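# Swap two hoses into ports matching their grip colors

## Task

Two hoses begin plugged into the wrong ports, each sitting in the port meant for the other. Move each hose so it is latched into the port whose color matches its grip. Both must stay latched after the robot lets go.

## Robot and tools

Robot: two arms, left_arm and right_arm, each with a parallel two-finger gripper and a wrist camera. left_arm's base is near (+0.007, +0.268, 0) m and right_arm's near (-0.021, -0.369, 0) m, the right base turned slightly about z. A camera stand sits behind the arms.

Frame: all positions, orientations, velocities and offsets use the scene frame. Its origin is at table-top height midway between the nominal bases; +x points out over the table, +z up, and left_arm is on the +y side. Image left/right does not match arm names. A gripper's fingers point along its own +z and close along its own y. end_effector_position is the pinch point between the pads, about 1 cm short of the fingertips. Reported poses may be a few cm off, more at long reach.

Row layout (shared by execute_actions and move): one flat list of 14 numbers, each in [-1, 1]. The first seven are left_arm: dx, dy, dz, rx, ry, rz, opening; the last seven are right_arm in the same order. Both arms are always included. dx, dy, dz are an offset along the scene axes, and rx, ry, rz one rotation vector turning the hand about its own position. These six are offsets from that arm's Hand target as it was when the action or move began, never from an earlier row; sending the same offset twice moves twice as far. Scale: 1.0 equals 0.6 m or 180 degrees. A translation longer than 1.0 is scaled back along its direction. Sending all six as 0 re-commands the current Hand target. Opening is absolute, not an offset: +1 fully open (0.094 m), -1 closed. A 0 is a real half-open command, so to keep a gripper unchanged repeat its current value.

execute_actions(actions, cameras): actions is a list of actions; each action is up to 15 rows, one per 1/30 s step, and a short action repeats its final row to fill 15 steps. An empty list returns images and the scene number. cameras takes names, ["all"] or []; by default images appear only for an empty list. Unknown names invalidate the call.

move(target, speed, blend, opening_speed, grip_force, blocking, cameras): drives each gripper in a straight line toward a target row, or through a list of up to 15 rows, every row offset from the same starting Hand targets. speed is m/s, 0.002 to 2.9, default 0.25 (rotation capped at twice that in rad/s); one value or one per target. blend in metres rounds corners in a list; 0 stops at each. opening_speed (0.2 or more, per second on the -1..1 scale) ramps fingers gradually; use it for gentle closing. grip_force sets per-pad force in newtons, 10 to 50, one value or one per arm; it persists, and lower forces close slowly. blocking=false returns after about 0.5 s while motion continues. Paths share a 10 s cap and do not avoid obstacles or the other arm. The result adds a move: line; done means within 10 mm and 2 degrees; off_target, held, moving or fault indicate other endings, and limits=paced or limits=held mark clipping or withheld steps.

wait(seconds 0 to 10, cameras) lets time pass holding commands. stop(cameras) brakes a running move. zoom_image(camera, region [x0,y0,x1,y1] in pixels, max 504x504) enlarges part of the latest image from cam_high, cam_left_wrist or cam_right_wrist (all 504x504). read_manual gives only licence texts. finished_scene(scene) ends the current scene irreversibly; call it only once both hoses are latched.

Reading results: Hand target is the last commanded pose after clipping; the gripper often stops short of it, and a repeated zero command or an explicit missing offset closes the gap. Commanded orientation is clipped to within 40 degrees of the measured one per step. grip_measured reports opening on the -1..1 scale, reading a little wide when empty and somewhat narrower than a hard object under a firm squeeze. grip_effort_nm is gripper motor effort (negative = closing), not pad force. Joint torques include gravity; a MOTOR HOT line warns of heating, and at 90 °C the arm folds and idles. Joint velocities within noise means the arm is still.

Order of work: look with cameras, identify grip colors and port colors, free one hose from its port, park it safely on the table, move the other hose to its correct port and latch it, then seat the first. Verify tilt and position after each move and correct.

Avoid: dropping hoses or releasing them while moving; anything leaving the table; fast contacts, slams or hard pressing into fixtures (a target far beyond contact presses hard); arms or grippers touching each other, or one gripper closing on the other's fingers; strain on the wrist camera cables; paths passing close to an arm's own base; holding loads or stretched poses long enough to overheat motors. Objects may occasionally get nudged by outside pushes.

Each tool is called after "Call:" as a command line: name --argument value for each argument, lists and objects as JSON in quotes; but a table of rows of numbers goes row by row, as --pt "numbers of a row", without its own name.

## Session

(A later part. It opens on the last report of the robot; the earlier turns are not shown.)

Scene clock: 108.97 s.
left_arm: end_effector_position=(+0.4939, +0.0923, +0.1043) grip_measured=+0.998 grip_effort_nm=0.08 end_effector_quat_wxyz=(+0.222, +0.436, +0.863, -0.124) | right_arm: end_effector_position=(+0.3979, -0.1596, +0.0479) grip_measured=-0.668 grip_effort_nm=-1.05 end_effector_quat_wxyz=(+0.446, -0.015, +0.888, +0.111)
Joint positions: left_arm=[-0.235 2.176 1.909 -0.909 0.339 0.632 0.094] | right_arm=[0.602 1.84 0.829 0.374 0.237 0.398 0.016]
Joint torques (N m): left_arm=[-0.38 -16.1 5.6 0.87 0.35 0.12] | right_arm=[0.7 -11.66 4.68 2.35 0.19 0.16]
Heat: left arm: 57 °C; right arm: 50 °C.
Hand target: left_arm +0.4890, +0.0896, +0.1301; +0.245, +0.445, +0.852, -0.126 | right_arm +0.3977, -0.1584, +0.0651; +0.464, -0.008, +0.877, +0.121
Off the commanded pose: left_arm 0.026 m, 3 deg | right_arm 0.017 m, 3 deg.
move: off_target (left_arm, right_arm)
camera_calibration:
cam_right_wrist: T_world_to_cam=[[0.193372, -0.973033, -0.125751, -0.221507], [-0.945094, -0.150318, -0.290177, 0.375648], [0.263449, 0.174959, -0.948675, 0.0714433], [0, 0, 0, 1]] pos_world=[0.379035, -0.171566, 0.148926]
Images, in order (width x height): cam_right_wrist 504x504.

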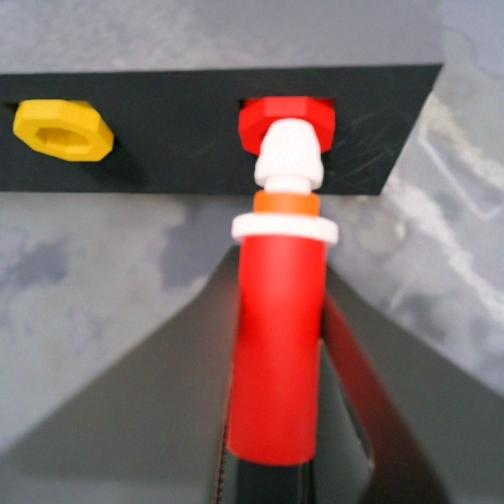

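Call:
move --pt "0 0 0 0 0 0 1 -0.09 -0.011 0 0 0 0 -0.8" --pt "0 0 0 0 0 0 1 -0.1 -0.012 -0.05 0 0 0 -0.8" --cameras '["cam_right_wrist"]' --speed 0.1

Scene clock: 111.67 s.
left_arm: end_effector_position=(+0.4939, +0.0923, +0.1043) grip_measured=+0.998 grip_effort_nm=0.08 end_effector_quat_wxyz=(+0.222, +0.436, +0.863, -0.124) | right_arm: end_effector_position=(+0.3382, -0.1649, +0.0378) grip_measured=-0.668 grip_effort_nm=-1.05 end_effector_quat_wxyz=(+0.460, -0.013, +0.880, +0.121)
Joint positions: left_arm=[-0.235 2.176 1.909 -0.909 0.339 0.632 0.094] | right_arm=[0.698 1.718 0.57 0.535 0.311 0.455 0.016]
Joint torques (N m): left_arm=[-0.35 -16.12 5.57 0.87 0.35 0.11] | right_arm=[0.61 -5.61 4.22 2.51 0.25 0.14]
Heat: left arm: 58 °C; right arm: 50 °C.
Hand target: left_arm +0.4890, +0.0896, +0.1301; +0.245, +0.445, +0.852, -0.126 | right_arm +0.3377, -0.1656, +0.0351; +0.464, -0.008, +0.877, +0.121
Off the commanded pose: left_arm 0.026 m, 3 deg | right_arm 0.003 m, 1 deg.
move: off_target (left_arm)
camera_calibration:
cam_right_wrist: T_world_to_cam=[[0.20021, -0.96947, -0.141575, -0.21745], [-0.935193, -0.146016, -0.322636, 0.314009], [0.292114, 0.196994, -0.935875, 0.071915], [0, 0, 0, 1]] pos_world=[0.316187, -0.179128, 0.137829]
Images, in order (width x height): cam_right_wrist 504x504.

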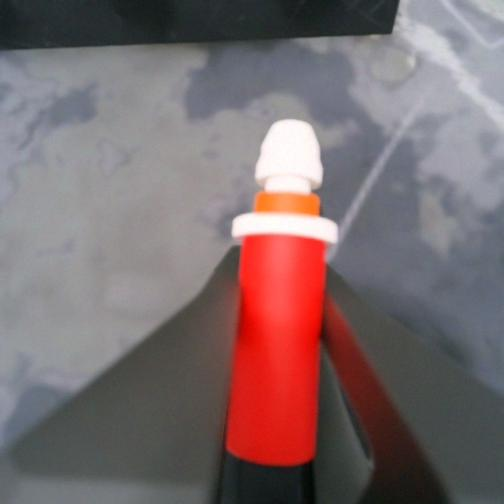

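Call:
move --target '[-0.25,0.2,0.03,0,0,0,1,0,0,-0.025,0,0,0,-0.8]' --cameras '["cam_right_wrist"]' --speed 0.12

Scene clock: 114.07 s.
left_arm: end_effector_position=(+0.3475, +0.2115, +0.1421) grip_measured=+0.998 grip_effort_nm=0.08 end_effector_quat_wxyz=(+0.241, +0.440, +0.857, -0.119) | right_arm: end_effector_position=(+0.3414, -0.1630, +0.0283) grip_measured=-0.668 grip_effort_nm=-1.05 end_effector_quat_wxyz=(+0.468, -0.010, +0.875, +0.126)
Joint positions: left_arm=[0.056 1.541 1.237 -0.947 0.447 0.931 0.094] | right_arm=[0.698 1.78 0.557 0.632 0.314 0.455 0.016]
Joint torques (N m): left_arm=[0.18 -8.46 5.45 0.53 0.43 0.12] | right_arm=[0.64 -5.44 3.58 2.36 0.21 0.13]
Heat: left arm: 58 °C; right arm: 50 °C.
Hand target: left_arm +0.3389, +0.2094, +0.1480; +0.245, +0.445, +0.852, -0.126 | right_arm +0.3377, -0.1655, +0.0202; +0.464, -0.008, +0.877, +0.121
Off the commanded pose: left_arm 0.011 m, 1 deg | right_arm 0.009 m, 1 deg.
move: off_target (left_arm)
camera_calibration:
cam_right_wrist: T_world_to_cam=[[0.200777, -0.968147, -0.149602, -0.217367], [-0.929343, -0.139933, -0.341674, 0.31376], [0.309856, 0.207632, -0.927835, 0.0571723], [0, 0, 0, 1]] pos_world=[0.317518, -0.178408, 0.127732]
Images, in order (width x height): cam_right_wrist 504x504.

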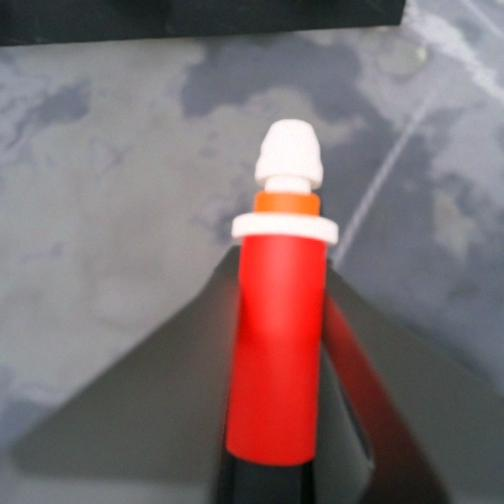

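Call:
move --target '[0,0,0,0,0,0,1,0,0,-0.02,0,0,0,-0.8]' --cameras '["cam_right_wrist"]' --speed 0.06

Scene clock: 115.07 s.
left_arm: end_effector_position=(+0.3474, +0.2115, +0.1421) grip_measured=+0.998 grip_effort_nm=0.08 end_effector_quat_wxyz=(+0.240, +0.440, +0.857, -0.119) | right_arm: end_effector_position=(+0.3439, -0.1623, +0.0224) grip_measured=-0.668 grip_effort_nm=-1.05 end_effector_quat_wxyz=(+0.477, -0.006, +0.869, +0.129)
Joint positions: left_arm=[0.056 1.541 1.237 -0.947 0.447 0.932 0.094] | right_arm=[0.698 1.827 0.546 0.712 0.32 0.456 0.016]
Joint torques (N m): left_arm=[0.21 -8.47 5.46 0.53 0.44 0.12] | right_arm=[0.64 -4.98 3.4 2.19 0.14 0.11]
Heat: left arm: 57 °C; right arm: 50 °C.
Hand target: left_arm +0.3389, +0.2095, +0.1480; +0.245, +0.445, +0.852, -0.126 | right_arm +0.3377, -0.1656, +0.0082; +0.464, -0.008, +0.877, +0.121
Off the commanded pose: left_arm 0.011 m, 1 deg | right_arm 0.016 m, 2 deg.
move: off_target (left_arm, right_arm)
camera_calibration:
cam_right_wrist: T_world_to_cam=[[0.198809, -0.967386, -0.156967, -0.217141], [-0.923115, -0.131054, -0.361501, 0.3139], [0.32914, 0.216768, -0.919064, 0.0455296], [0, 0, 0, 1]] pos_world=[0.317949, -0.178791, 0.121236]
Images, in order (width x height): cam_right_wrist 504x504.

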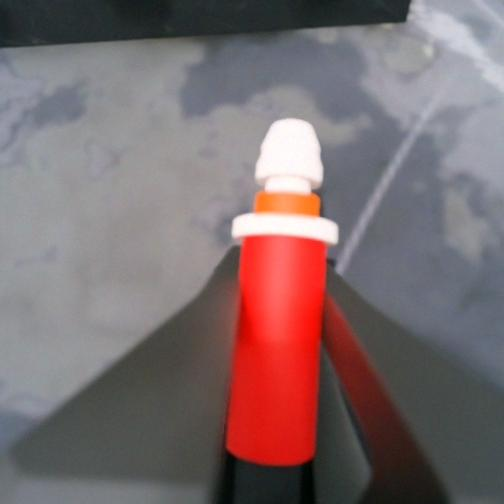

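Call:
move --target '[0,0,0,0,0,0,1,0,0,0,0,0,0,-0.35]' --cameras '["cam_right_wrist"]' --opening_speed 0.25

Scene clock: 117.20 s.
left_arm: end_effector_position=(+0.3474, +0.2115, +0.1421) grip_measured=+0.998 grip_effort_nm=0.09 end_effector_quat_wxyz=(+0.240, +0.440, +0.857, -0.119) | right_arm: end_effector_position=(+0.3447, -0.1613, +0.0237) grip_measured=-0.352 grip_effort_nm=0.11 end_effector_quat_wxyz=(+0.480, -0.006, +0.867, +0.132)
Joint positions: left_arm=[0.056 1.541 1.237 -0.947 0.447 0.932 0.094] | right_arm=[0.698 1.829 0.546 0.724 0.32 0.456 0.03]
Joint torques (N m): left_arm=[0.2 -8.44 5.45 0.53 0.43 0.12] | right_arm=[0.54 -5.23 3.37 2.1 0.15 0.12]
Heat: left arm: 57 °C; right arm: 50 °C.
Hand target: left_arm +0.3389, +0.2095, +0.1480; +0.245, +0.445, +0.852, -0.126 | right_arm +0.3377, -0.1655, +0.0081; +0.464, -0.008, +0.877, +0.121
Off the commanded pose: left_arm 0.011 m, 1 deg | right_arm 0.018 m, 3 deg.
move: off_target (left_arm, right_arm)
camera_calibration:
cam_right_wrist: T_world_to_cam=[[0.200629, -0.966402, -0.160669, -0.216464], [-0.920462, -0.129803, -0.368647, 0.314684], [0.335406, 0.221851, -0.915579, 0.0447903], [0, 0, 0, 1]] pos_world=[0.318061, -0.178282, 0.122237]
Images, in order (width x height): cam_right_wrist 504x504.

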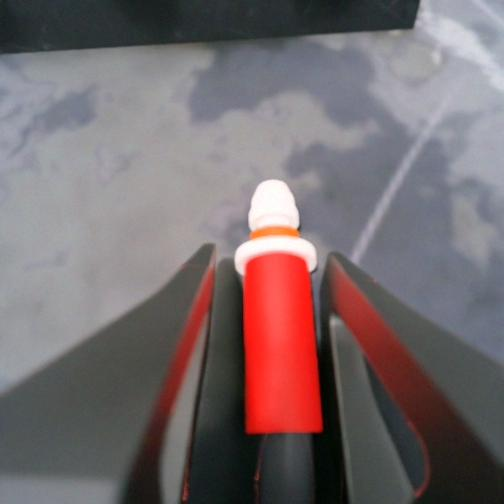

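Call:
move --target '[0,0,0,0,0,0,-1,0,0,0,0,0,0,-0.85]' --cameras '["cam_right_wrist"]' --opening_speed 0.5

Scene clock: 122.73 s.
left_arm: end_effector_position=(+0.3473, +0.2114, +0.1421) grip_measured=-0.989 grip_effort_nm=-0.60 end_effector_quat_wxyz=(+0.240, +0.440, +0.857, -0.120) | right_arm: end_effector_position=(+0.3447, -0.1617, +0.0235) grip_measured=-0.607 grip_effort_nm=-1.05 end_effector_quat_wxyz=(+0.480, -0.006, +0.867, +0.131)
Joint positions: left_arm=[0.056 1.541 1.237 -0.948 0.448 0.932 0.001] | right_arm=[0.698 1.829 0.546 0.722 0.321 0.456 0.018]
Joint torques (N m): left_arm=[0.2 -8.44 5.45 0.54 0.43 0.11] | right_arm=[0.59 -5.23 3.34 2.1 0.14 0.13]
Heat: left arm: 55 °C; right arm: 49 °C.
Hand target: left_arm +0.3390, +0.2095, +0.1480; +0.245, +0.445, +0.852, -0.126 | right_arm +0.3377, -0.1655, +0.0081; +0.464, -0.008, +0.877, +0.121
Off the commanded pose: left_arm 0.010 m, 1 deg | right_arm 0.017 m, 2 deg.
move: off_target (right_arm)
camera_calibration:
cam_right_wrist: T_world_to_cam=[[0.198963, -0.967, -0.159137, -0.216457], [-0.920895, -0.128938, -0.367867, 0.31478], [0.335209, 0.219741, -0.91616, 0.0444096], [0, 0, 0, 1]] pos_world=[0.31806, -0.178485, 0.122037]
Images, in order (width x height): cam_right_wrist 504x504.

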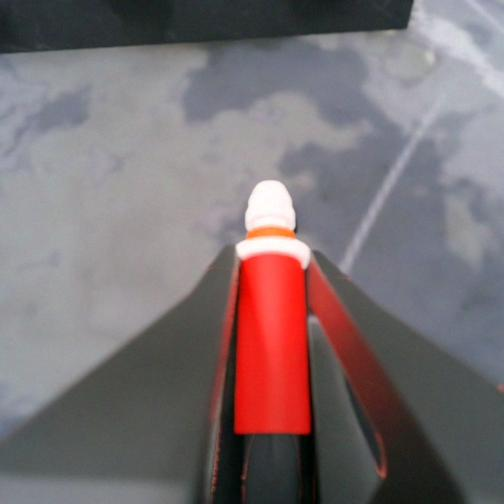

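Call:
move --pt "0 0 0 0 0 0 -1 0.005 0 0.06 0 0 0 -0.85" --pt "0.152 -0.349 -0.047 -0.3577 0.1786 0.2565 -1 0.0638 0.0075 0.093 0.0026 -0.021 -0.021 -0.85" --cameras '["all"]' --speed 0.15

Scene clock: 130.20 s.
left_arm: end_effector_position=(+0.4298, +0.0012, +0.1241) grip_measured=-0.989 grip_effort_nm=-0.60 end_effector_quat_wxyz=(+0.233, -0.139, +0.789, -0.552) | right_arm: end_effector_position=(+0.3639, -0.1644, +0.0539) grip_measured=-0.608 grip_effort_nm=-1.04 end_effector_quat_wxyz=(+0.482, +0.010, +0.870, +0.105)
Joint positions: left_arm=[-0.365 1.866 0.9 0.615 0.602 -1.142 0.001] | right_arm=[0.683 1.751 0.661 0.509 0.365 0.456 0.018]
Joint torques (N m): left_arm=[-0.73 -6.93 5.07 2.09 -0.05 -0.08] | right_arm=[-0.27 -6.15 8.49 2.3 0.26 0.08]
Heat: left arm: 53 °C; right arm: 49 °C.
Hand target: left_arm +0.4302, +0.0002, +0.1198; +0.236, -0.143, +0.787, -0.552 | right_arm +0.3759, -0.1610, +0.0639; +0.497, +0.019, +0.861, +0.108
Off the commanded pose: left_arm 0.004 m, 1 deg | right_arm 0.016 m, 2 deg.
move: off_target (right_arm)
camera_calibration:
cam_left_wrist: T_world_to_cam=[[0.0733875, -0.321188, 0.944168, -0.142112], [-0.992405, 0.0702023, 0.101018, 0.423895], [-0.0987287, -0.94441, -0.313597, 0.186911], [0, 0, 0, 1]] pos_world=[0.449558, 0.101118, 0.149971]
cam_right_wrist: T_world_to_cam=[[0.148243, -0.980409, -0.129704, -0.203361], [-0.927196, -0.0921652, -0.363061, 0.351503], [0.343994, 0.174082, -0.922694, 0.0561432], [0, 0, 0, 1]] pos_world=[0.336746, -0.176754, 0.153044]

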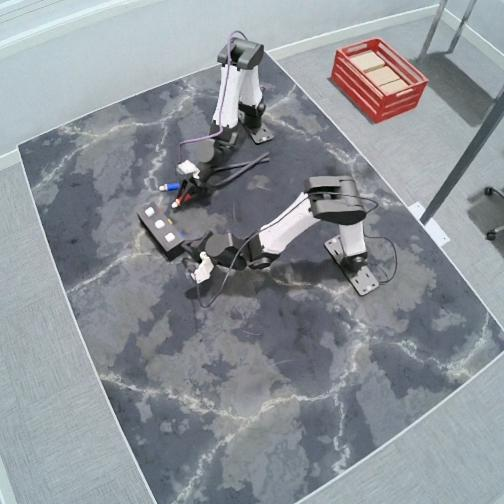

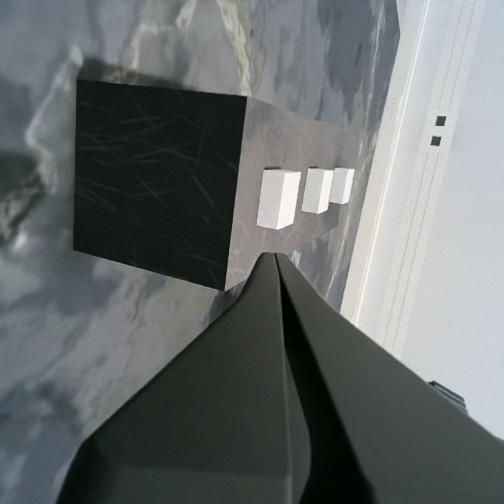

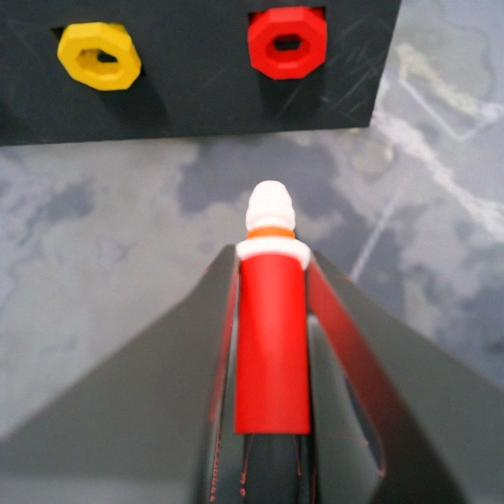

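Call:
move --target '[-0.092,0,0,0,0,0,-1,0,0,0,0,0,0,-0.85]' --cameras '["cam_left_wrist"]' --speed 0.15

Call:
zoom_image --camera "cam_left_wrist" --region '[100, 80, 350, 330]'

Scene clock: 132.03 s.
left_arm: end_effector_position=(+0.3742, +0.0001, +0.1020) grip_measured=-0.989 grip_effort_nm=-0.61 end_effector_quat_wxyz=(+0.216, -0.148, +0.799, -0.541) | right_arm: end_effector_position=(+0.3639, -0.1644, +0.0539) grip_measured=-0.608 grip_effort_nm=-1.04 end_effector_quat_wxyz=(+0.482, +0.010, +0.870, +0.105)
Joint positions: left_arm=[-0.432 1.758 0.683 0.69 0.541 -1.168 0.001] | right_arm=[0.683 1.751 0.661 0.509 0.365 0.456 0.018]
Joint torques (N m): left_arm=[-0.57 -10.06 4.64 2.11 -0.07 -0.08] | right_arm=[-0.25 -6.08 8.47 2.31 0.26 0.07]
Heat: left arm: 53 °C; right arm: 49 °C.
Hand target: left_arm +0.3750, +0.0002, +0.1199; +0.236, -0.143, +0.787, -0.552 | right_arm +0.3759, -0.1610, +0.0639; +0.497, +0.019, +0.861, +0.108
Off the commanded pose: left_arm 0.018 m, 3 deg | right_arm 0.016 m, 2 deg.
move: off_target (left_arm, right_arm)
camera_calibration:
cam_left_wrist: T_world_to_cam=[[0.115091, -0.340262, 0.933261, -0.131939], [-0.986616, 0.0700959, 0.147228, 0.364127], [-0.115514, -0.937714, -0.327641, 0.181058], [0, 0, 0, 1]] pos_world=[0.395353, 0.0993632, 0.128846]
Images, in order (width x height): cam_left_wrist 504x504.

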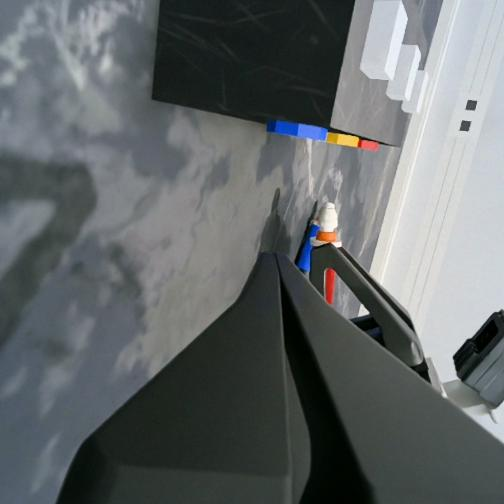

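Scaled by 2.016 from the camera's 504x504 image, which has a finer 720x720 frame.

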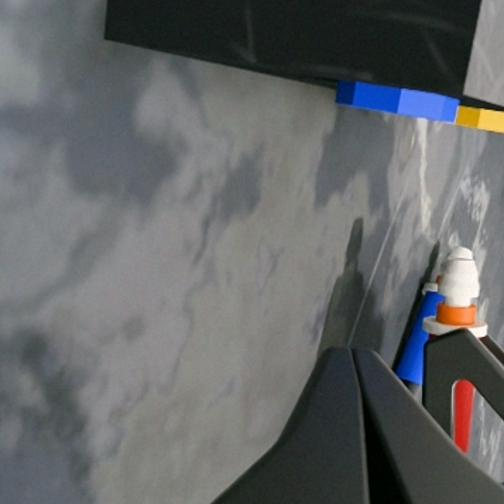

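Call:
zoom_image --camera "cam_left_wrist" --region '[250, 110, 420, 280]'

Scaled by 2.965 from the camera's 504x504 image, which has a finer 720x720 frame.

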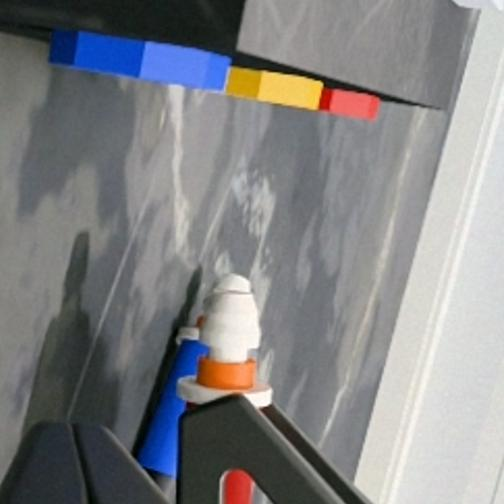

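Call:
zoom_image --camera "cam_left_wrist" --region '[290, 180, 370, 260]'

Call:
zoom_image --camera "cam_left_wrist" --region '[240, 0, 420, 180]'

Scaled by 6.300 from the camera's 504x504 image, which has a finer 720x720 frame.

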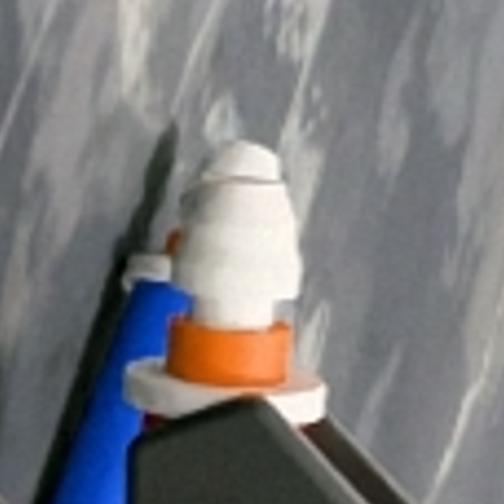

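Scaled by 2.800 from the camera's 504x504 image, which has a finer 720x720 frame.

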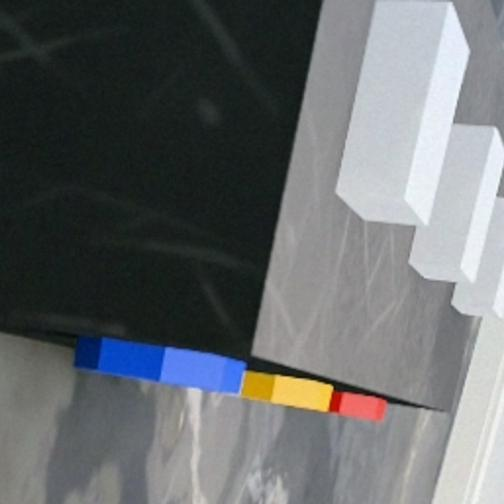

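Call:
move --target '[0,0,0,0,0,0,-1,0,0,0.02,0.0026,-0.0216,-0.0046,-0.85]' --cameras '["cam_left_wrist","cam_right_wrist"]' --speed 0.1

Call:
zoom_image --camera "cam_left_wrist" --region '[250, 110, 420, 280]'

Scene clock: 137.67 s.
left_arm: end_effector_position=(+0.3743, +0.0001, +0.1019) grip_measured=-0.989 grip_effort_nm=-0.61 end_effector_quat_wxyz=(+0.216, -0.149, +0.799, -0.541) | right_arm: end_effector_position=(+0.3716, -0.1645, +0.0689) grip_measured=-0.608 grip_effort_nm=-1.04 end_effector_quat_wxyz=(+0.513, +0.023, +0.852, +0.106)
Joint positions: left_arm=[-0.432 1.758 0.683 0.69 0.541 -1.169 0.001] | right_arm=[0.688 1.751 0.661 0.576 0.407 0.45 0.018]
Joint torques (N m): left_arm=[-0.57 -10.04 4.63 2.1 -0.08 -0.09] | right_arm=[0.69 -6.82 6.23 2.54 0.25 -0.03]
Heat: left arm: 52 °C; right arm: 48 °C.
Hand target: left_arm +0.3750, +0.0002, +0.1198; +0.236, -0.143, +0.787, -0.552 | right_arm +0.3760, -0.1611, +0.0759; +0.526, +0.024, +0.843, +0.109
Off the commanded pose: left_arm 0.018 m, 3 deg | right_arm 0.009 m, 2 deg.
move: off_target (left_arm)
camera_calibration:
cam_left_wrist: T_world_to_cam=[[0.11558, -0.340274, 0.933196, -0.1321], [-0.986641, 0.0692607, 0.147454, 0.364283], [-0.114809, -0.937772, -0.327723, 0.180901], [0, 0, 0, 1]] pos_world=[0.395453, 0.0994633, 0.128846]
cam_right_wrist: T_world_to_cam=[[0.129207, -0.98205, -0.137417, -0.195297], [-0.902496, -0.0590418, -0.426633, 0.364696], [0.410861, 0.179142, -0.893925, 0.0411806], [0, 0, 0, 1]] pos_world=[0.337451, -0.177637, 0.165566]
Images, in order (width x height): cam_left_wrist 504x504, cam_right_wrist 504x504.

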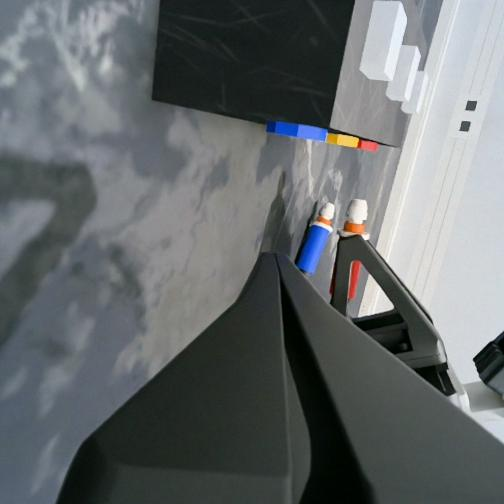

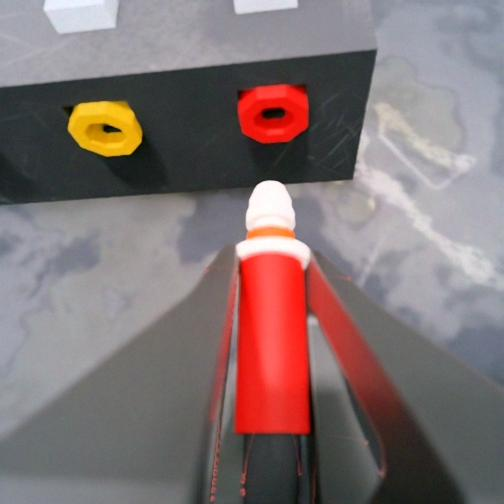

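Scaled by 2.965 from the camera's 504x504 image, which has a finer 720x720 frame.

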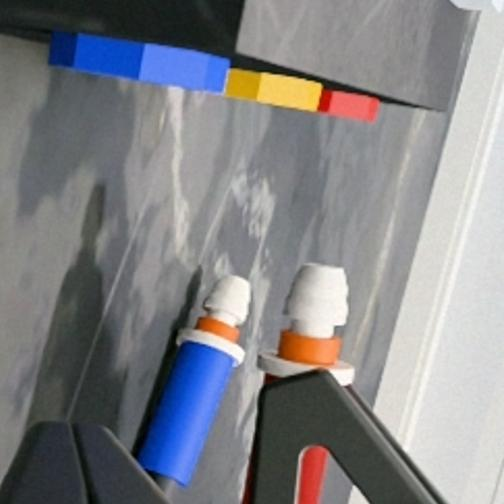

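Call:
move --target '[0,0,0,0,0,0,-1,0.03,-0.002,-0.012,0.0016,-0.013,0.003,-0.85]' --cameras '["cam_left_wrist","cam_right_wrist"]' --speed 0.08

Call:
zoom_image --camera "cam_left_wrist" --region '[250, 110, 420, 280]'

Scene clock: 140.47 s.
left_arm: end_effector_position=(+0.3743, +0.0001, +0.1019) grip_measured=-0.989 grip_effort_nm=-0.60 end_effector_quat_wxyz=(+0.216, -0.149, +0.799, -0.541) | right_arm: end_effector_position=(+0.3847, -0.1674, +0.0601) grip_measured=-0.608 grip_effort_nm=-1.05 end_effector_quat_wxyz=(+0.529, +0.018, +0.842, +0.105)
Joint positions: left_arm=[-0.432 1.758 0.683 0.69 0.541 -1.169 0.001] | right_arm=[0.66 1.832 0.661 0.702 0.392 0.409 0.018]
Joint torques (N m): left_arm=[-0.59 -10.04 4.63 2.1 -0.07 -0.09] | right_arm=[-0.12 -6.49 7.3 2.59 0.02 -0.05]
Heat: left arm: 52 °C; right arm: 48 °C.
Hand target: left_arm +0.3750, +0.0002, +0.1198; +0.236, -0.143, +0.787, -0.552 | right_arm +0.3940, -0.1623, +0.0688; +0.543, +0.019, +0.832, +0.114
Off the commanded pose: left_arm 0.018 m, 3 deg | right_arm 0.014 m, 2 deg.
move: off_target (left_arm, right_arm)
camera_calibration:
cam_left_wrist: T_world_to_cam=[[0.11558, -0.340274, 0.933196, -0.1321], [-0.986641, 0.0692607, 0.147454, 0.364283], [-0.114809, -0.937772, -0.327723, 0.180901], [0, 0, 0, 1]] pos_world=[0.395453, 0.0994633, 0.128846]
cam_right_wrist: T_world_to_cam=[[0.137898, -0.982209, -0.127477, -0.20504], [-0.885178, -0.0644744, -0.460764, 0.367014], [0.444348, 0.176379, -0.87832, 0.0142514], [0, 0, 0, 1]] pos_world=[0.346814, -0.180243, 0.155486]
Images, in order (width x height): cam_left_wrist 504x504, cam_right_wrist 504x504.

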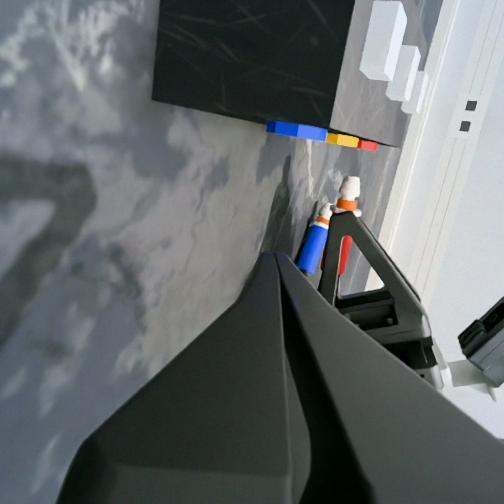

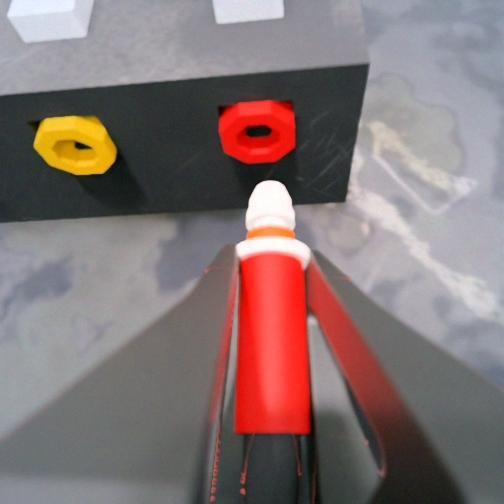

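Scaled by 2.965 from the camera's 504x504 image, which has a finer 720x720 frame.

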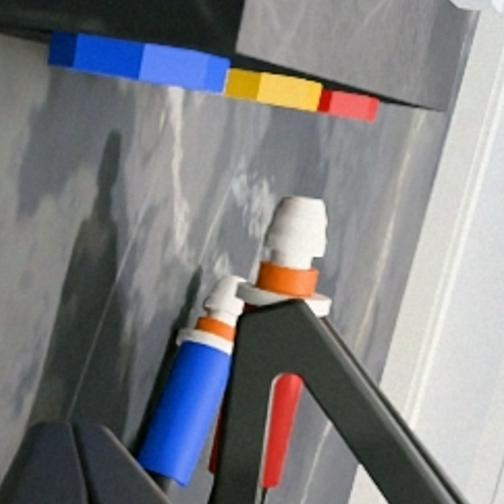

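Call:
move --target '[0,0,0,0,0,0,-1,0.01,0.009,0,0,0,0,-0.85]' --cameras '["cam_left_wrist","cam_right_wrist"]' --speed 0.06

Call:
zoom_image --camera "cam_left_wrist" --region '[250, 110, 420, 280]'

Scene clock: 141.47 s.
left_arm: end_effector_position=(+0.3743, +0.0001, +0.1019) grip_measured=-0.989 grip_effort_nm=-0.60 end_effector_quat_wxyz=(+0.216, -0.149, +0.799, -0.541) | right_arm: end_effector_position=(+0.3901, -0.1637, +0.0595) grip_measured=-0.608 grip_effort_nm=-1.04 end_effector_quat_wxyz=(+0.530, +0.018, +0.841, +0.106)
Joint positions: left_arm=[-0.432 1.758 0.683 0.69 0.541 -1.169 0.001] | right_arm=[0.66 1.855 0.686 0.703 0.392 0.409 0.018]
Joint torques (N m): left_arm=[-0.59 -10.04 4.63 2.1 -0.07 -0.09] | right_arm=[0.06 -6.67 7.99 2.49 0.07 -0.03]
Heat: left arm: 51 °C; right arm: 48 °C.
Hand target: left_arm +0.3750, +0.0002, +0.1198; +0.236, -0.143, +0.787, -0.552 | right_arm +0.4000, -0.1569, +0.0688; +0.543, +0.019, +0.832, +0.114
Off the commanded pose: left_arm 0.018 m, 3 deg | right_arm 0.015 m, 2 deg.
move: off_target (left_arm, right_arm)
camera_calibration:
cam_left_wrist: T_world_to_cam=[[0.11558, -0.340274, 0.933196, -0.1321], [-0.986641, 0.0692607, 0.147454, 0.364283], [-0.114809, -0.937772, -0.327723, 0.180901], [0, 0, 0, 1]] pos_world=[0.395453, 0.0994633, 0.128846]
cam_right_wrist: T_world_to_cam=[[0.138189, -0.981992, -0.12882, -0.202249], [-0.884027, -0.0636551, -0.463082, 0.371534], [0.446543, 0.177873, -0.876904, 0.010024], [0, 0, 0, 1]] pos_world=[0.351918, -0.17674, 0.154787]
Images, in order (width x height): cam_left_wrist 504x504, cam_right_wrist 504x504.

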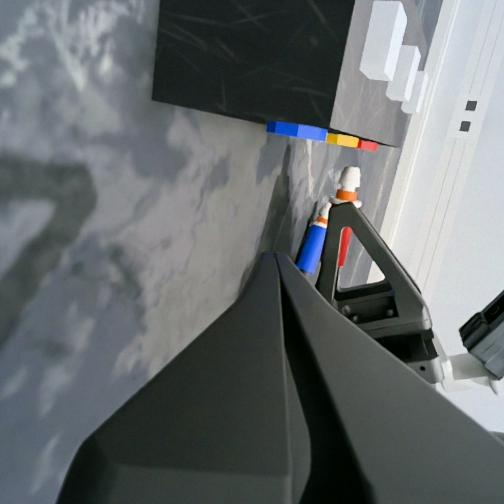

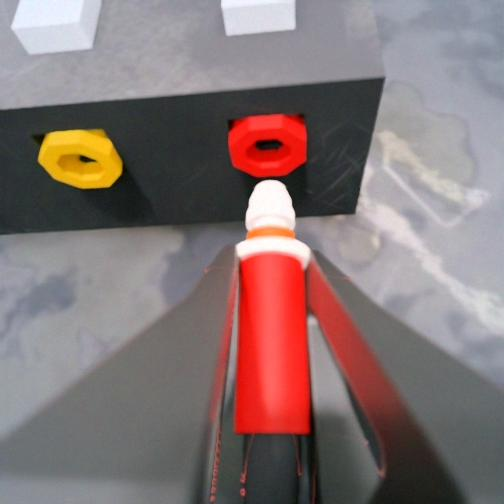

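Scaled by 2.965 from the camera's 504x504 image, which has a finer 720x720 frame.

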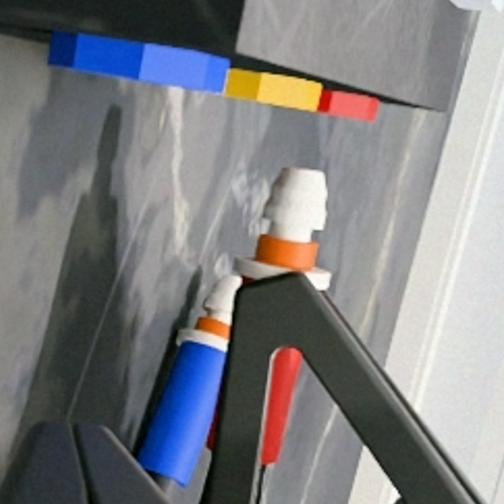

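Call:
move --target '[0,0,0,0,0,0,-1,0.018,0.003,0.004,0,0,0,-0.85]' --cameras '["cam_left_wrist","cam_right_wrist"]' --speed 0.06

Call:
zoom_image --camera "cam_left_wrist" --region '[250, 110, 420, 280]'

Scene clock: 142.50 s.
left_arm: end_effector_position=(+0.3743, +0.0001, +0.1019) grip_measured=-0.989 grip_effort_nm=-0.61 end_effector_quat_wxyz=(+0.216, -0.149, +0.799, -0.541) | right_arm: end_effector_position=(+0.4007, -0.1603, +0.0632) grip_measured=-0.608 grip_effort_nm=-1.04 end_effector_quat_wxyz=(+0.533, +0.019, +0.839, +0.108)
Joint positions: left_arm=[-0.432 1.758 0.683 0.69 0.541 -1.169 0.001] | right_arm=[0.65 1.875 0.73 0.688 0.382 0.404 0.018]
Joint torques (N m): left_arm=[-0.58 -10.04 4.63 2.1 -0.07 -0.09] | right_arm=[-0.17 -6.91 8.24 2.4 0.03 -0.05]
Heat: left arm: 51 °C; right arm: 49 °C.
Hand target: left_arm +0.3750, +0.0002, +0.1198; +0.236, -0.143, +0.787, -0.552 | right_arm +0.4107, -0.1552, +0.0711; +0.543, +0.019, +0.832, +0.114
Off the commanded pose: left_arm 0.018 m, 3 deg | right_arm 0.014 m, 2 deg.
move: off_target (left_arm, right_arm)
camera_calibration:
cam_left_wrist: T_world_to_cam=[[0.11558, -0.340274, 0.933196, -0.1321], [-0.986641, 0.0692607, 0.147454, 0.364283], [-0.114809, -0.937772, -0.327723, 0.180901], [0, 0, 0, 1]] pos_world=[0.395453, 0.0994633, 0.128846]
cam_right_wrist: T_world_to_cam=[[0.139256, -0.98139, -0.132217, -0.199901], [-0.881265, -0.061924, -0.468548, 0.38241], [0.451641, 0.181766, -0.873488, 0.00623022], [0, 0, 0, 1]] pos_world=[0.362028, -0.173633, 0.158189]
Images, in order (width x height): cam_left_wrist 504x504, cam_right_wrist 504x504.

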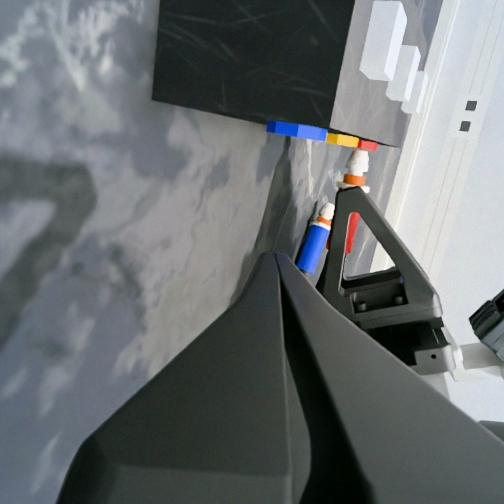

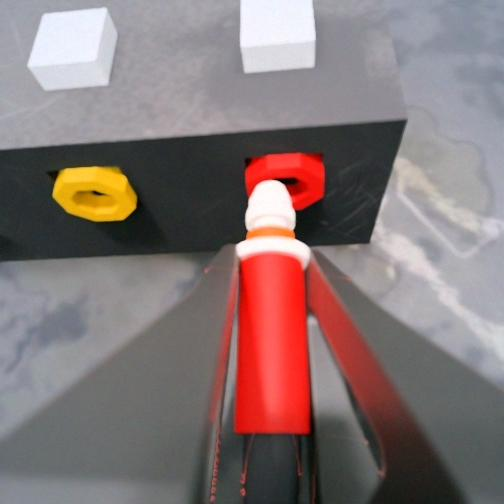

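Scaled by 2.965 from the camera's 504x504 image, which has a finer 720x720 frame.

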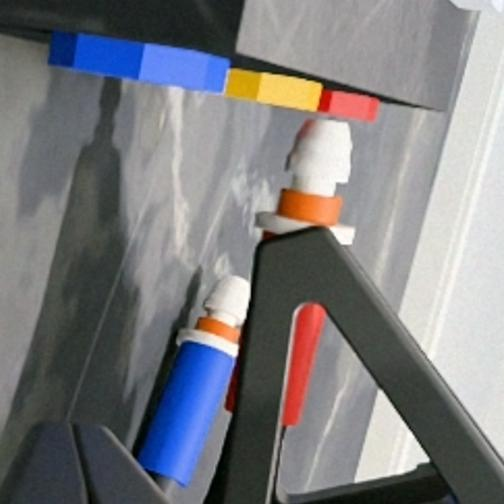

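Call:
move --target '[0,0,0,0,0,0,-1,-0.003,-0.009,-0.003,0,0,0,-0.85]' --cameras '["cam_left_wrist","cam_right_wrist"]' --speed 0.06

Call:
zoom_image --camera "cam_left_wrist" --region '[250, 110, 420, 280]'

Scene clock: 143.57 s.
left_arm: end_effector_position=(+0.3743, +0.0001, +0.1019) grip_measured=-0.989 grip_effort_nm=-0.61 end_effector_quat_wxyz=(+0.216, -0.149, +0.799, -0.541) | right_arm: end_effector_position=(+0.4025, -0.1632, +0.0629) grip_measured=-0.608 grip_effort_nm=-1.05 end_effector_quat_wxyz=(+0.532, +0.019, +0.840, +0.108)
Joint positions: left_arm=[-0.432 1.758 0.683 0.69 0.541 -1.169 0.001] | right_arm=[0.639 1.875 0.73 0.688 0.373 0.399 0.018]
Joint torques (N m): left_arm=[-0.58 -10.04 4.62 2.1 -0.07 -0.1] | right_arm=[-0.18 -7.28 6.57 2.6 0.05 -0.05]
Heat: left arm: 51 °C; right arm: 49 °C.
Hand target: left_arm +0.3750, +0.0002, +0.1198; +0.236, -0.143, +0.787, -0.552 | right_arm +0.4090, -0.1606, +0.0693; +0.543, +0.019, +0.832, +0.114
Off the commanded pose: left_arm 0.018 m, 3 deg | right_arm 0.009 m, 2 deg.
move: off_target (left_arm)
camera_calibration:
cam_left_wrist: T_world_to_cam=[[0.11558, -0.340274, 0.933196, -0.1321], [-0.986641, 0.0692607, 0.147454, 0.364283], [-0.114809, -0.937772, -0.327723, 0.180901], [0, 0, 0, 1]] pos_world=[0.395453, 0.0994633, 0.128846]
cam_right_wrist: T_world_to_cam=[[0.138848, -0.981498, -0.131846, -0.202968], [-0.882015, -0.0620249, -0.467122, 0.383838], [0.450302, 0.181149, -0.874307, 0.00623311], [0, 0, 0, 1]] pos_world=[0.363925, -0.176534, 0.157988]
Images, in order (width x height): cam_left_wrist 504x504, cam_right_wrist 504x504.

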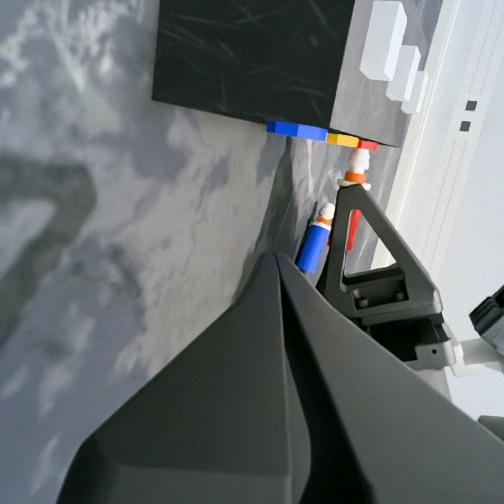

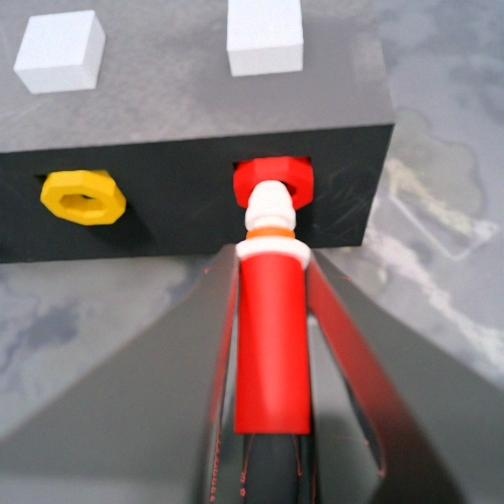

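Scaled by 2.965 from the camera's 504x504 image, which has a finer 720x720 frame.

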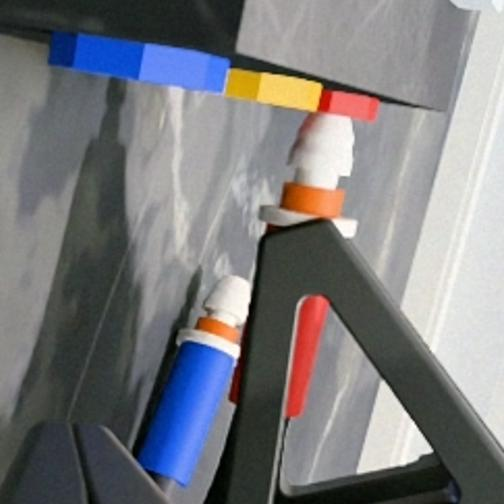

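Call:
move --target '[0,0,0,0,0,0,-1,0.006,-0.001,-0.008,0,0,0,-0.85]' --cameras '["cam_left_wrist","cam_right_wrist"]' --speed 0.06

Call:
zoom_image --camera "cam_left_wrist" --region '[250, 110, 420, 280]'

Scene clock: 144.53 s.
left_arm: end_effector_position=(+0.3743, +0.0001, +0.1019) grip_measured=-0.989 grip_effort_nm=-0.61 end_effector_quat_wxyz=(+0.216, -0.149, +0.799, -0.541) | right_arm: end_effector_position=(+0.4044, -0.1645, +0.0582) grip_measured=-0.608 grip_effort_nm=-1.04 end_effector_quat_wxyz=(+0.531, +0.019, +0.840, +0.107)
Joint positions: left_arm=[-0.432 1.758 0.683 0.69 0.541 -1.169 0.001] | right_arm=[0.632 1.893 0.73 0.706 0.366 0.396 0.018]
Joint torques (N m): left_arm=[-0.59 -10.03 4.63 2.11 -0.07 -0.1] | right_arm=[-0.23 -6.99 6.97 2.63 0.02 -0.03]
Heat: left arm: 51 °C; right arm: 49 °C.
Hand target: left_arm +0.3750, +0.0002, +0.1198; +0.236, -0.143, +0.787, -0.552 | right_arm +0.4125, -0.1611, +0.0644; +0.543, +0.019, +0.832, +0.114
Off the commanded pose: left_arm 0.018 m, 3 deg | right_arm 0.011 m, 2 deg.
move: off_target (left_arm, right_arm)
camera_calibration:
cam_left_wrist: T_world_to_cam=[[0.11558, -0.340274, 0.933196, -0.1321], [-0.986641, 0.0692607, 0.147454, 0.364283], [-0.114809, -0.937772, -0.327723, 0.180901], [0, 0, 0, 1]] pos_world=[0.395453, 0.0994633, 0.128846]
cam_right_wrist: T_world_to_cam=[[0.138782, -0.981575, -0.131342, -0.20521], [-0.882831, -0.0625326, -0.465509, 0.383419], [0.448718, 0.180557, -0.875243, 0.00211988], [0, 0, 0, 1]] pos_world=[0.366022, -0.177835, 0.153388]
Images, in order (width x height): cam_left_wrist 504x504, cam_right_wrist 504x504.

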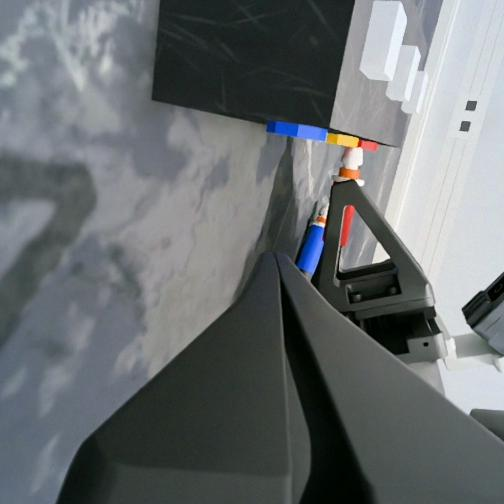

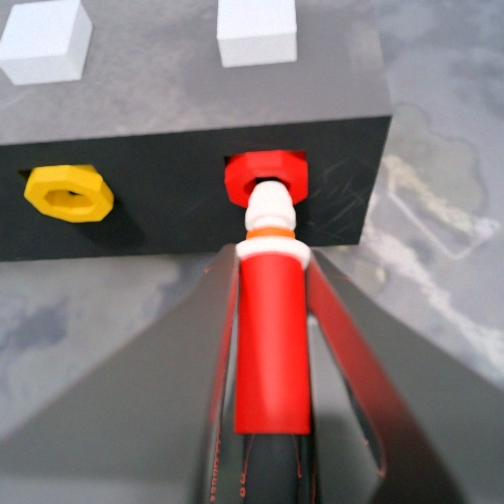

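Scaled by 2.965 from the camera's 504x504 image, which has a finer 720x720 frame.

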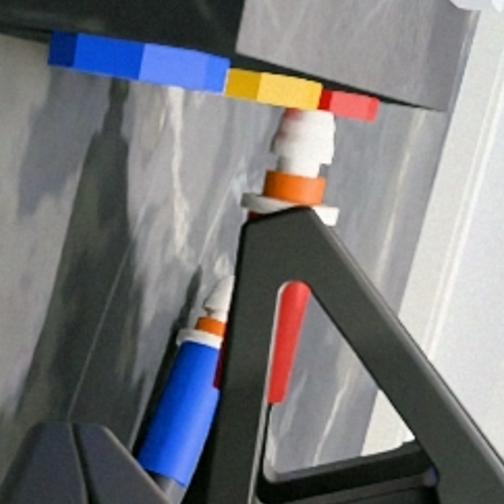

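Call:
move --target '[0,0,0,0,0,0,-1,0.012,0.004,0.0085,0,0,0,-0.85]' --cameras '["cam_left_wrist","cam_right_wrist"]' --speed 0.06

Call:
zoom_image --camera "cam_left_wrist" --region '[250, 110, 420, 280]'

Scene clock: 145.50 s.
left_arm: end_effector_position=(+0.3743, +0.0001, +0.1019) grip_measured=-0.989 grip_effort_nm=-0.61 end_effector_quat_wxyz=(+0.216, -0.149, +0.799, -0.541) | right_arm: end_effector_position=(+0.4087, -0.1636, +0.0615) grip_measured=-0.608 grip_effort_nm=-1.04 end_effector_quat_wxyz=(+0.531, +0.019, +0.840, +0.108)
Joint positions: left_arm=[-0.432 1.758 0.683 0.69 0.541 -1.169 0.001] | right_arm=[0.626 1.893 0.75 0.688 0.36 0.393 0.018]
Joint torques (N m): left_arm=[-0.57 -10.03 4.64 2.1 -0.07 -0.09] | right_arm=[-0.31 -6.84 8.38 2.46 0.05 -0.05]
Heat: left arm: 51 °C; right arm: 49 °C.
Hand target: left_arm +0.3750, +0.0002, +0.1198; +0.236, -0.143, +0.787, -0.552 | right_arm +0.4197, -0.1588, +0.0696; +0.543, +0.019, +0.832, +0.114
Off the commanded pose: left_arm 0.018 m, 3 deg | right_arm 0.014 m, 2 deg.
move: off_target (left_arm, right_arm)
camera_calibration:
cam_left_wrist: T_world_to_cam=[[0.11558, -0.340274, 0.933196, -0.1321], [-0.986641, 0.0692607, 0.147454, 0.364283], [-0.114809, -0.937772, -0.327723, 0.180901], [0, 0, 0, 1]] pos_world=[0.395453, 0.0994633, 0.128846]
cam_right_wrist: T_world_to_cam=[[0.140018, -0.981277, -0.132251, -0.204861], [-0.882536, -0.0631252, -0.465989, 0.388617], [0.448916, 0.181963, -0.874851, 0.00296032], [0, 0, 0, 1]] pos_world=[0.370323, -0.177033, 0.156588]
Images, in order (width x height): cam_left_wrist 504x504, cam_right_wrist 504x504.

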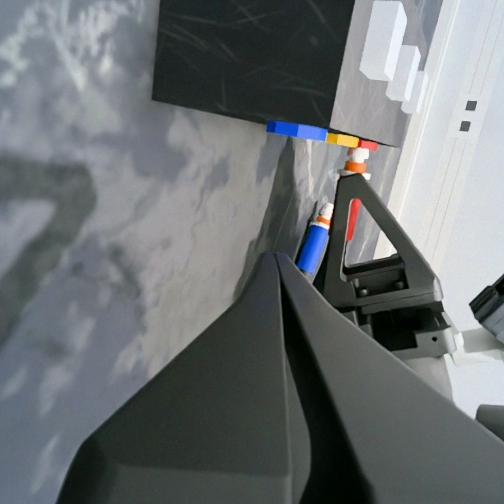

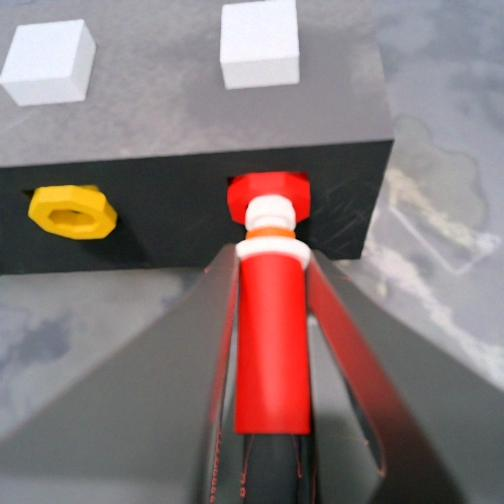

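Scaled by 2.965 from the camera's 504x504 image, which has a finer 720x720 frame.

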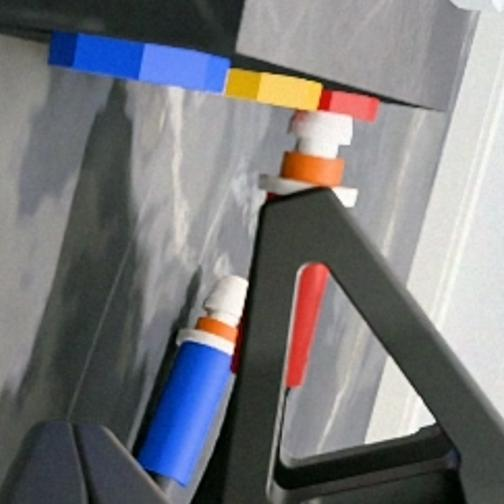

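Call:
move --target '[0,0,0,0,0,0,-1,0.02,0.003,0.002,0,0,0,-0.85]' --cameras '["cam_left_wrist","cam_right_wrist"]' --speed 0.06

Call:
zoom_image --camera "cam_left_wrist" --region '[250, 110, 420, 280]'

Scene clock: 146.37 s.
left_arm: end_effector_position=(+0.3743, +0.0001, +0.1019) grip_measured=-0.989 grip_effort_nm=-0.60 end_effector_quat_wxyz=(+0.216, -0.149, +0.799, -0.541) | right_arm: end_effector_position=(+0.4129, -0.1624, +0.0601) grip_measured=-0.608 grip_effort_nm=-1.05 end_effector_quat_wxyz=(+0.527, +0.016, +0.843, +0.104)
Joint positions: left_arm=[-0.432 1.758 0.683 0.69 0.541 -1.169 0.001] | right_arm=[0.622 1.904 0.774 0.662 0.355 0.388 0.018]
Joint torques (N m): left_arm=[-0.59 -10.06 4.63 2.1 -0.07 -0.09] | right_arm=[-1.13 -5.91 10.13 2.54 -0.06 -0.05]
Heat: left arm: 51 °C; right arm: 49 °C.
Hand target: left_arm +0.3750, +0.0002, +0.1198; +0.236, -0.143, +0.787, -0.552 | right_arm +0.4317, -0.1569, +0.0707; +0.543, +0.019, +0.832, +0.114
Off the commanded pose: left_arm 0.018 m, 3 deg | right_arm 0.022 m, 3 deg.
move: off_target (left_arm, right_arm)
camera_calibration:
cam_left_wrist: T_world_to_cam=[[0.11558, -0.340274, 0.933196, -0.1321], [-0.986641, 0.0692607, 0.147454, 0.364283], [-0.114809, -0.937772, -0.327723, 0.180901], [0, 0, 0, 1]] pos_world=[0.395453, 0.0994633, 0.128846]
cam_right_wrist: T_world_to_cam=[[0.140776, -0.982217, -0.124226, -0.205457], [-0.887214, -0.0694744, -0.456098, 0.392001], [0.439356, 0.174423, -0.881217, 0.00274273], [0, 0, 0, 1]] pos_world=[0.375507, -0.175047, 0.155685]
Images, in order (width x height): cam_left_wrist 504x504, cam_right_wrist 504x504.

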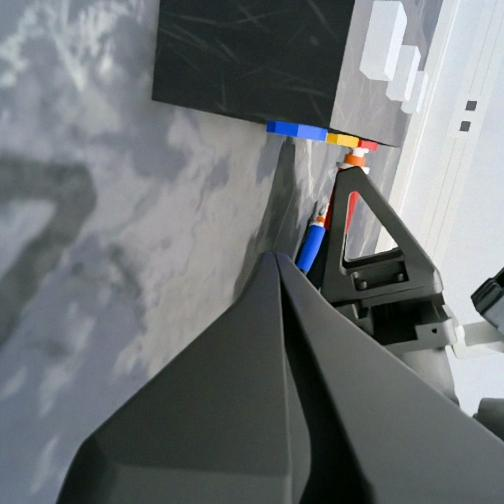

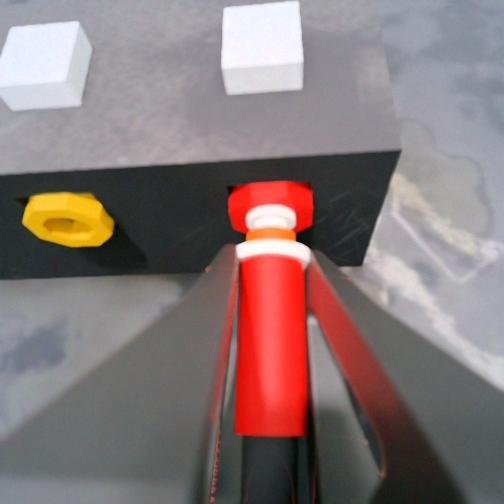

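Scaled by 2.965 from the camera's 504x504 image, which has a finer 720x720 frame.

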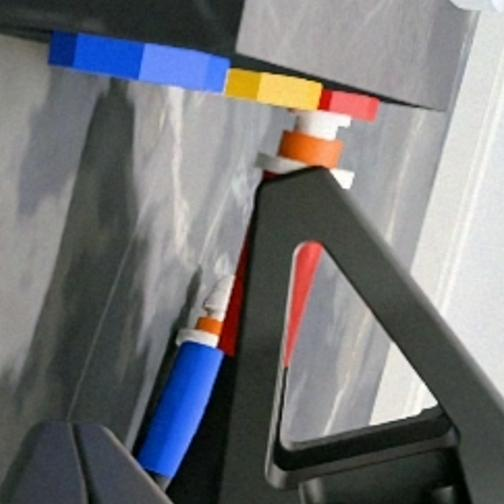

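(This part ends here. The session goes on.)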